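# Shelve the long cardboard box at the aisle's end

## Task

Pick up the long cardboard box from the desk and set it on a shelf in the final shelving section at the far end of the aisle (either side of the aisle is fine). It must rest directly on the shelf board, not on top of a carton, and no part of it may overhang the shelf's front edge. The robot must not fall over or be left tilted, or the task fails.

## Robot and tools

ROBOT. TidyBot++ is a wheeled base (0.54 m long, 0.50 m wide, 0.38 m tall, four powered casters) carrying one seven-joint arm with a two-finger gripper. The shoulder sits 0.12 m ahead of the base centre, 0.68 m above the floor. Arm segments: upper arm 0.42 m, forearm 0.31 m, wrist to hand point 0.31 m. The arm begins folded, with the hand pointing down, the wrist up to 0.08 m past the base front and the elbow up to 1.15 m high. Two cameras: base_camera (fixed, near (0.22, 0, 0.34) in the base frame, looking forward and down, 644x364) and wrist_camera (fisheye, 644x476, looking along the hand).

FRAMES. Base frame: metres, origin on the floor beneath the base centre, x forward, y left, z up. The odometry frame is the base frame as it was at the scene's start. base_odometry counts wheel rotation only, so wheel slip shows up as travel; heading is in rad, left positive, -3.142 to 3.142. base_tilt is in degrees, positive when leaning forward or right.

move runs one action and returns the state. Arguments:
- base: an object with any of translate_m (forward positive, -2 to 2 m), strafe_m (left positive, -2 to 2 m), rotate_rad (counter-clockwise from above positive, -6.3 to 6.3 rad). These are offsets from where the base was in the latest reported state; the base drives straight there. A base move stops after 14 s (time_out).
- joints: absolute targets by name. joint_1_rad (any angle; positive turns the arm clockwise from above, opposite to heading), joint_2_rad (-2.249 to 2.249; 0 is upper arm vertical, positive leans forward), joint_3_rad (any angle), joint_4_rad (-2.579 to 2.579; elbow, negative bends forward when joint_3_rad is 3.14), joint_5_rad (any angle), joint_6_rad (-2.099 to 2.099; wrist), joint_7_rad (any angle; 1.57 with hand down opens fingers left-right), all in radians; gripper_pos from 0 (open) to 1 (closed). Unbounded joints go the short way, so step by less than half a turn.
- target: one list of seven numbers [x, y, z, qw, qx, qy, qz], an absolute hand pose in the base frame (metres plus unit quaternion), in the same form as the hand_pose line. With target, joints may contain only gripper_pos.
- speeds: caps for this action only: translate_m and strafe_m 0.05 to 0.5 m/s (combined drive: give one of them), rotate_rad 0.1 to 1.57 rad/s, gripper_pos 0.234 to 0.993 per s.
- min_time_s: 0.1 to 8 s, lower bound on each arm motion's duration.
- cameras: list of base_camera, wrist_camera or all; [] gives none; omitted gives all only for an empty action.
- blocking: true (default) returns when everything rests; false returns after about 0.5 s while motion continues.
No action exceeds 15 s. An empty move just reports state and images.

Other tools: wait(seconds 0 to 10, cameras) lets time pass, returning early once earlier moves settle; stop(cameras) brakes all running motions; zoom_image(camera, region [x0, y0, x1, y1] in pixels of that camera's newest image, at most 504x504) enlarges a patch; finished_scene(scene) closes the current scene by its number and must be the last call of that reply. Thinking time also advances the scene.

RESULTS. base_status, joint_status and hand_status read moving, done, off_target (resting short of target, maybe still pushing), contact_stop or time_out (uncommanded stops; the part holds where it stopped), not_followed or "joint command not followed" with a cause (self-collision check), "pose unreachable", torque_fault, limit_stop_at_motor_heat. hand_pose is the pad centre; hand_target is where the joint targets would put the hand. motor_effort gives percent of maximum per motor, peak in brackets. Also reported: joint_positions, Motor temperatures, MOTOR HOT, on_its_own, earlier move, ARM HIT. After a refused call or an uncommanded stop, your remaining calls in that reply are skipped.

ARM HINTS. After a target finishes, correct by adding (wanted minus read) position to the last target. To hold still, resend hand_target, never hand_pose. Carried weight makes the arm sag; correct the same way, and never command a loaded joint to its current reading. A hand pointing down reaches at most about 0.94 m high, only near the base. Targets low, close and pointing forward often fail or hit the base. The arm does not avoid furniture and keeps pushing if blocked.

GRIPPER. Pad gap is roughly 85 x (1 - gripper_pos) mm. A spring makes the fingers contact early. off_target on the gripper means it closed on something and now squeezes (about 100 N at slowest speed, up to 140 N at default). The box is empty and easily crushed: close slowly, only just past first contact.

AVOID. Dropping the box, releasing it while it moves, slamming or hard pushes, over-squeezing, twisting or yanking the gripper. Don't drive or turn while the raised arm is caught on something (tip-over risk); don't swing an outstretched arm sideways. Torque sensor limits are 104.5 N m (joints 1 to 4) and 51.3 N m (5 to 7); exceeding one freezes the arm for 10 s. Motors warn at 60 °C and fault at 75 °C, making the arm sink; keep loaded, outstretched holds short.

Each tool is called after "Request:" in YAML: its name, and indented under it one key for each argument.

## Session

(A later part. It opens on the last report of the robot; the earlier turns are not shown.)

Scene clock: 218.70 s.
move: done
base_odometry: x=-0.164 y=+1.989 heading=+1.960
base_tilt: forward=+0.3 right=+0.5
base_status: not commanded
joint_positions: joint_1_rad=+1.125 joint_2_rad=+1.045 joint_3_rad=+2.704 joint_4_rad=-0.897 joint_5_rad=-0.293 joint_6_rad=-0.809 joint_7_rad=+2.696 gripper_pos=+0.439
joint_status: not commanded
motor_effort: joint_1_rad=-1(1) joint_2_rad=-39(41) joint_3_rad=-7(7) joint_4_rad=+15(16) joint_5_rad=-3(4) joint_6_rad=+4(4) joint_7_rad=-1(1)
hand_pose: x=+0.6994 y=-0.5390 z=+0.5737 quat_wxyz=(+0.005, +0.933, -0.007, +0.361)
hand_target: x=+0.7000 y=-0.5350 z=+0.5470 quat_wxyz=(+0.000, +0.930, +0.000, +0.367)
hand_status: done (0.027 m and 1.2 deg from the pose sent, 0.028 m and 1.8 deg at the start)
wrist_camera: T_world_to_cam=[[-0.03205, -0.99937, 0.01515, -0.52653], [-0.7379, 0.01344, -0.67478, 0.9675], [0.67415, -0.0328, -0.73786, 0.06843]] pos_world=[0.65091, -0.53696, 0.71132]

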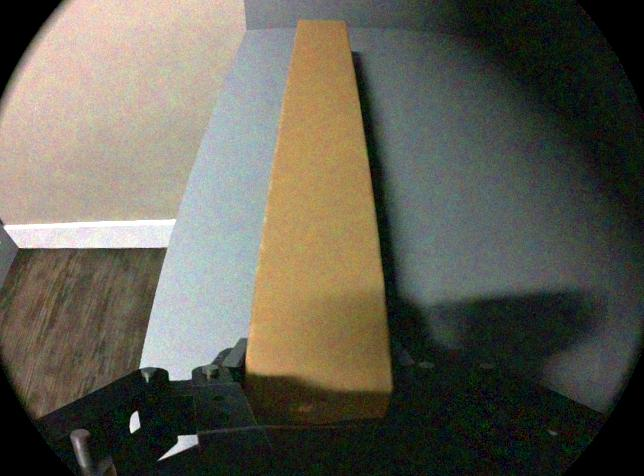

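Request:
move:
  joints: {"gripper_pos": 0.33}
  speeds: {"gripper_pos": 0.234}
  cameras: ["wrist_camera"]

Request:
move:
  joints: {"gripper_pos": 0.05}
  speeds: {"gripper_pos": 0.3}

Request:
move:
  target: [0.70, -0.53, 0.655, 0, 0.9205, 0, 0.3907]
  min_time_s: 2.5
  cameras: ["wrist_camera"]

Scene clock: 231.13 s.
move: done
base_odometry: x=-0.164 y=+1.989 heading=+1.960
base_tilt: forward=+0.3 right=+0.5
base_status: not commanded
joint_positions: joint_1_rad=+1.125 joint_2_rad=+1.051 joint_3_rad=+2.703 joint_4_rad=-0.898 joint_5_rad=-0.293 joint_6_rad=-0.806 joint_7_rad=+2.696 gripper_pos=+0.333
joint_status: all done
motor_effort: joint_1_rad=-1(1) joint_2_rad=-40(41) joint_3_rad=-7(7) joint_4_rad=+15(16) joint_5_rad=-4(4) joint_6_rad=+3(4) joint_7_rad=-1(1)
hand_pose: x=+0.6992 y=-0.5384 z=+0.5688 quat_wxyz=(+0.002, +0.933, -0.008, +0.360)
hand_target: x=+0.7000 y=-0.5350 z=+0.5470 quat_wxyz=(+0.000, +0.930, +0.000, +0.367)
hand_status: not commanded
wrist_camera: T_world_to_cam=[[-0.03282, -0.99941, 0.00995, -0.52232], [-0.73942, 0.01758, -0.67302, 0.96631], [0.67245, -0.02945, -0.73956, 0.06892]] pos_world=[0.65102, -0.53697, 0.70652]

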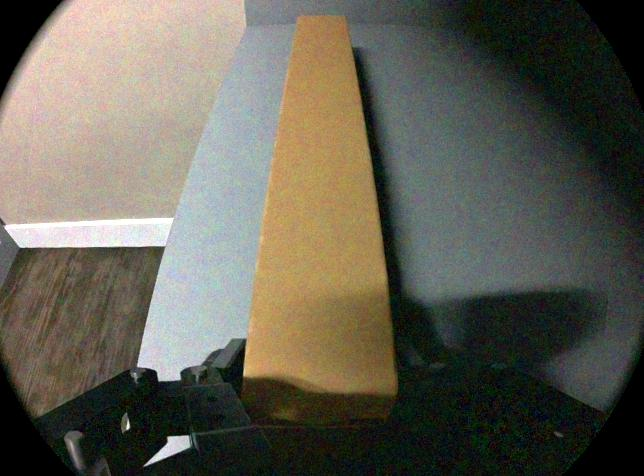

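Scene clock: 232.67 s.
move: done
base_odometry: x=-0.164 y=+1.989 heading=+1.960
base_tilt: forward=+0.4 right=+0.5
base_status: not commanded
joint_positions: joint_1_rad=+1.125 joint_2_rad=+1.052 joint_3_rad=+2.703 joint_4_rad=-0.899 joint_5_rad=-0.293 joint_6_rad=-0.806 joint_7_rad=+2.696 gripper_pos=+0.054
joint_status: all done
motor_effort: joint_1_rad=-1(1) joint_2_rad=-40(41) joint_3_rad=-7(7) joint_4_rad=+16(16) joint_5_rad=-3(4) joint_6_rad=+4(4) joint_7_rad=+0(1)
hand_pose: x=+0.6992 y=-0.5381 z=+0.5681 quat_wxyz=(+0.002, +0.933, -0.008, +0.359)
hand_target: x=+0.7000 y=-0.5350 z=+0.5470 quat_wxyz=(+0.000, +0.930, +0.000, +0.367)
hand_status: not commanded
pictures: none

Scene clock: 235.47 s.
move: done
base_odometry: x=-0.164 y=+1.989 heading=+1.960
base_tilt: forward=+0.3 right=+0.5
base_status: not commanded
joint_positions: joint_1_rad=+1.125 joint_2_rad=+0.981 joint_3_rad=+2.738 joint_4_rad=-0.899 joint_5_rad=-0.328 joint_6_rad=-0.866 joint_7_rad=+2.696 gripper_pos=+0.054
joint_status: not commanded
motor_effort: joint_1_rad=+0(1) joint_2_rad=-40(41) joint_3_rad=-6(7) joint_4_rad=+16(16) joint_5_rad=-3(4) joint_6_rad=+4(4) joint_7_rad=+0(1)
hand_pose: x=+0.6896 y=-0.5355 z=+0.6106 quat_wxyz=(+0.006, +0.933, -0.002, +0.360)
hand_target: x=+0.7000 y=-0.5300 z=+0.6550 quat_wxyz=(+0.000, +0.921, +0.000, +0.391)
hand_status: done (0.046 m and 3.8 deg from the pose sent, 0.087 m and 4.0 deg at the start)
wrist_camera: T_world_to_cam=[[-0.02425, -0.99947, 0.02159, -0.53328], [-0.73832, 0.00334, -0.67444, 0.97975], [0.67401, -0.03229, -0.73801, 0.10286]] pos_world=[0.64111, -0.53295, 0.74821]

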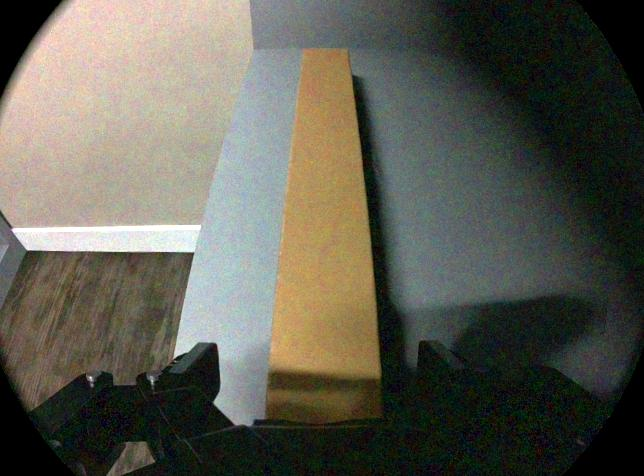

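Request:
move:
  target: [0.69, -0.52, 0.675, 0, 0.9205, 0, 0.3907]
  min_time_s: 1.5
  cameras: ["wrist_camera"]

Scene clock: 239.03 s.
move: done
base_odometry: x=-0.164 y=+1.989 heading=+1.960
base_tilt: forward=+0.3 right=+0.5
base_status: not commanded
joint_positions: joint_1_rad=+1.125 joint_2_rad=+0.926 joint_3_rad=+2.749 joint_4_rad=-0.899 joint_5_rad=-0.349 joint_6_rad=-0.875 joint_7_rad=+2.696 gripper_pos=+0.054
joint_status: not commanded
motor_effort: joint_1_rad=-1(1) joint_2_rad=-39(40) joint_3_rad=-6(7) joint_4_rad=+16(17) joint_5_rad=-3(4) joint_6_rad=+4(5) joint_7_rad=+0(1)
hand_pose: x=+0.6896 y=-0.5372 z=+0.6502 quat_wxyz=(+0.022, +0.928, +0.001, +0.373)
hand_target: x=+0.6900 y=-0.5200 z=+0.6750 quat_wxyz=(+0.000, +0.921, +0.000, +0.391)
hand_status: done (0.030 m and 3.4 deg from the pose sent, 0.066 m and 3.8 deg at the start)
wrist_camera: T_world_to_cam=[[-0.03115, -0.99808, 0.05356, -0.55106], [-0.72001, -0.01476, -0.69381, 0.99664], [0.69327, -0.06018, -0.71816, 0.09092]] pos_world=[0.63739, -0.52982, 0.78629]

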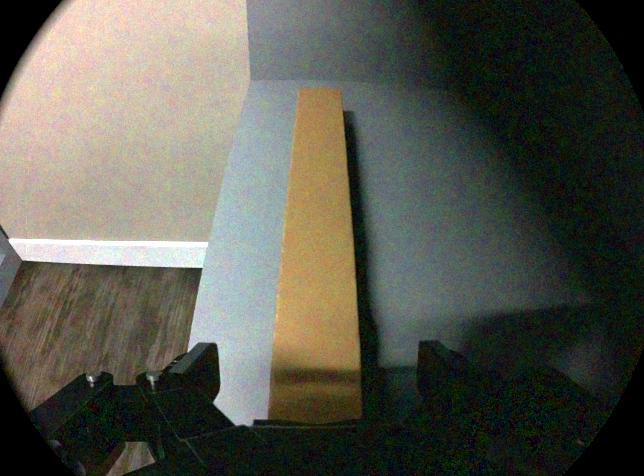

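Request:
move:
  target: [0.68, -0.40, 0.69, 0, 0.9205, 0, 0.3907]
  min_time_s: 2
  cameras: ["wrist_camera"]

Scene clock: 244.93 s.
move: done
base_odometry: x=-0.164 y=+1.989 heading=+1.960
base_tilt: forward=+0.4 right=+0.5
base_status: not commanded
joint_positions: joint_1_rad=+1.125 joint_2_rad=+0.673 joint_3_rad=+2.698 joint_4_rad=-1.343 joint_5_rad=-0.410 joint_6_rad=-0.709 joint_7_rad=+2.696 gripper_pos=+0.054
joint_status: not commanded
motor_effort: joint_1_rad=+0(1) joint_2_rad=-32(40) joint_3_rad=-6(7) joint_4_rad=+16(17) joint_5_rad=-2(4) joint_6_rad=+4(5) joint_7_rad=+0(1)
hand_pose: x=+0.6692 y=-0.4063 z=+0.6663 quat_wxyz=(-0.002, +0.934, +0.016, +0.358)
hand_target: x=+0.6800 y=-0.4000 z=+0.6900 quat_wxyz=(+0.000, +0.921, +0.000, +0.391)
hand_status: done (0.027 m and 4.4 deg from the pose sent, 0.143 m and 3.4 deg at the start)
wrist_camera: T_world_to_cam=[[0.01579, -0.99967, 0.02033, -0.43196], [-0.74118, -0.02535, -0.67083, 0.98968], [0.67112, -0.00447, -0.74133, 0.17728]] pos_world=[0.62137, -0.40594, 0.80411]

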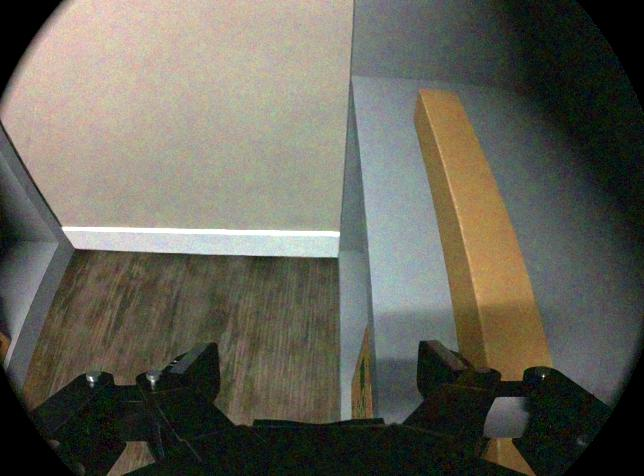

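Request:
move:
  target: [0.66, -0.22, 0.72, 0, 0.9205, 0, 0.3907]
  min_time_s: 2
  cameras: ["all"]

Scene clock: 249.97 s.
move: done
base_odometry: x=-0.164 y=+1.989 heading=+1.960
base_tilt: forward=+0.3 right=+0.5
base_status: not commanded
joint_positions: joint_1_rad=+0.772 joint_2_rad=+0.299 joint_3_rad=+2.934 joint_4_rad=-1.771 joint_5_rad=-0.726 joint_6_rad=-0.557 joint_7_rad=+2.715 gripper_pos=+0.054
joint_status: not commanded
motor_effort: joint_1_rad=+0(2) joint_2_rad=-23(33) joint_3_rad=-2(7) joint_4_rad=+16(17) joint_5_rad=-2(4) joint_6_rad=+3(4) joint_7_rad=-1(1)
hand_pose: x=+0.6577 y=-0.2176 z=+0.7099 quat_wxyz=(-0.011, +0.929, +0.012, +0.369)
hand_target: x=+0.6600 y=-0.2200 z=+0.7200 quat_wxyz=(+0.000, +0.921, +0.000, +0.391)
hand_status: done (0.011 m and 3.3 deg from the pose sent, 0.194 m and 4.4 deg at the start)
pictures: base_camera, wrist_camera
wrist_camera: T_world_to_cam=[[0.0139, -0.9999, 0.00001, -0.22827], [-0.72571, -0.01009, -0.68792, 1.02039], [0.68785, 0.00956, -0.72579, 0.19921]] pos_world=[0.60665, -0.21986, 0.84654]

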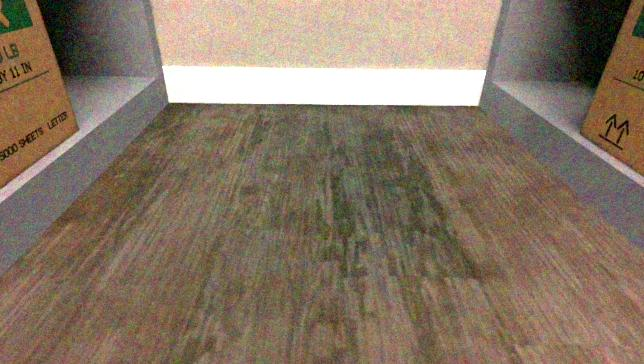

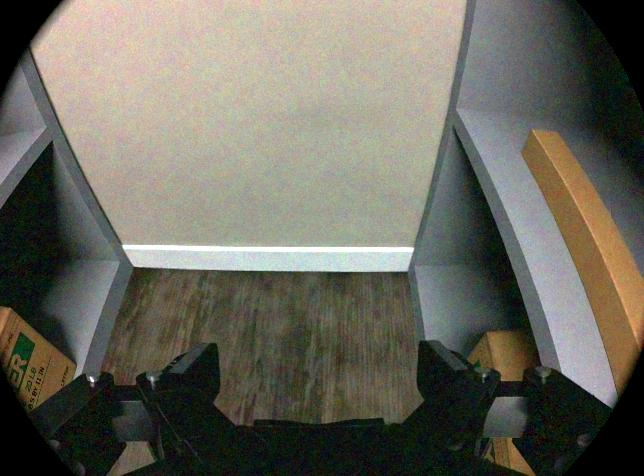

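Request:
finished_scene:
  scene: 2

The scene is finished: the task was done.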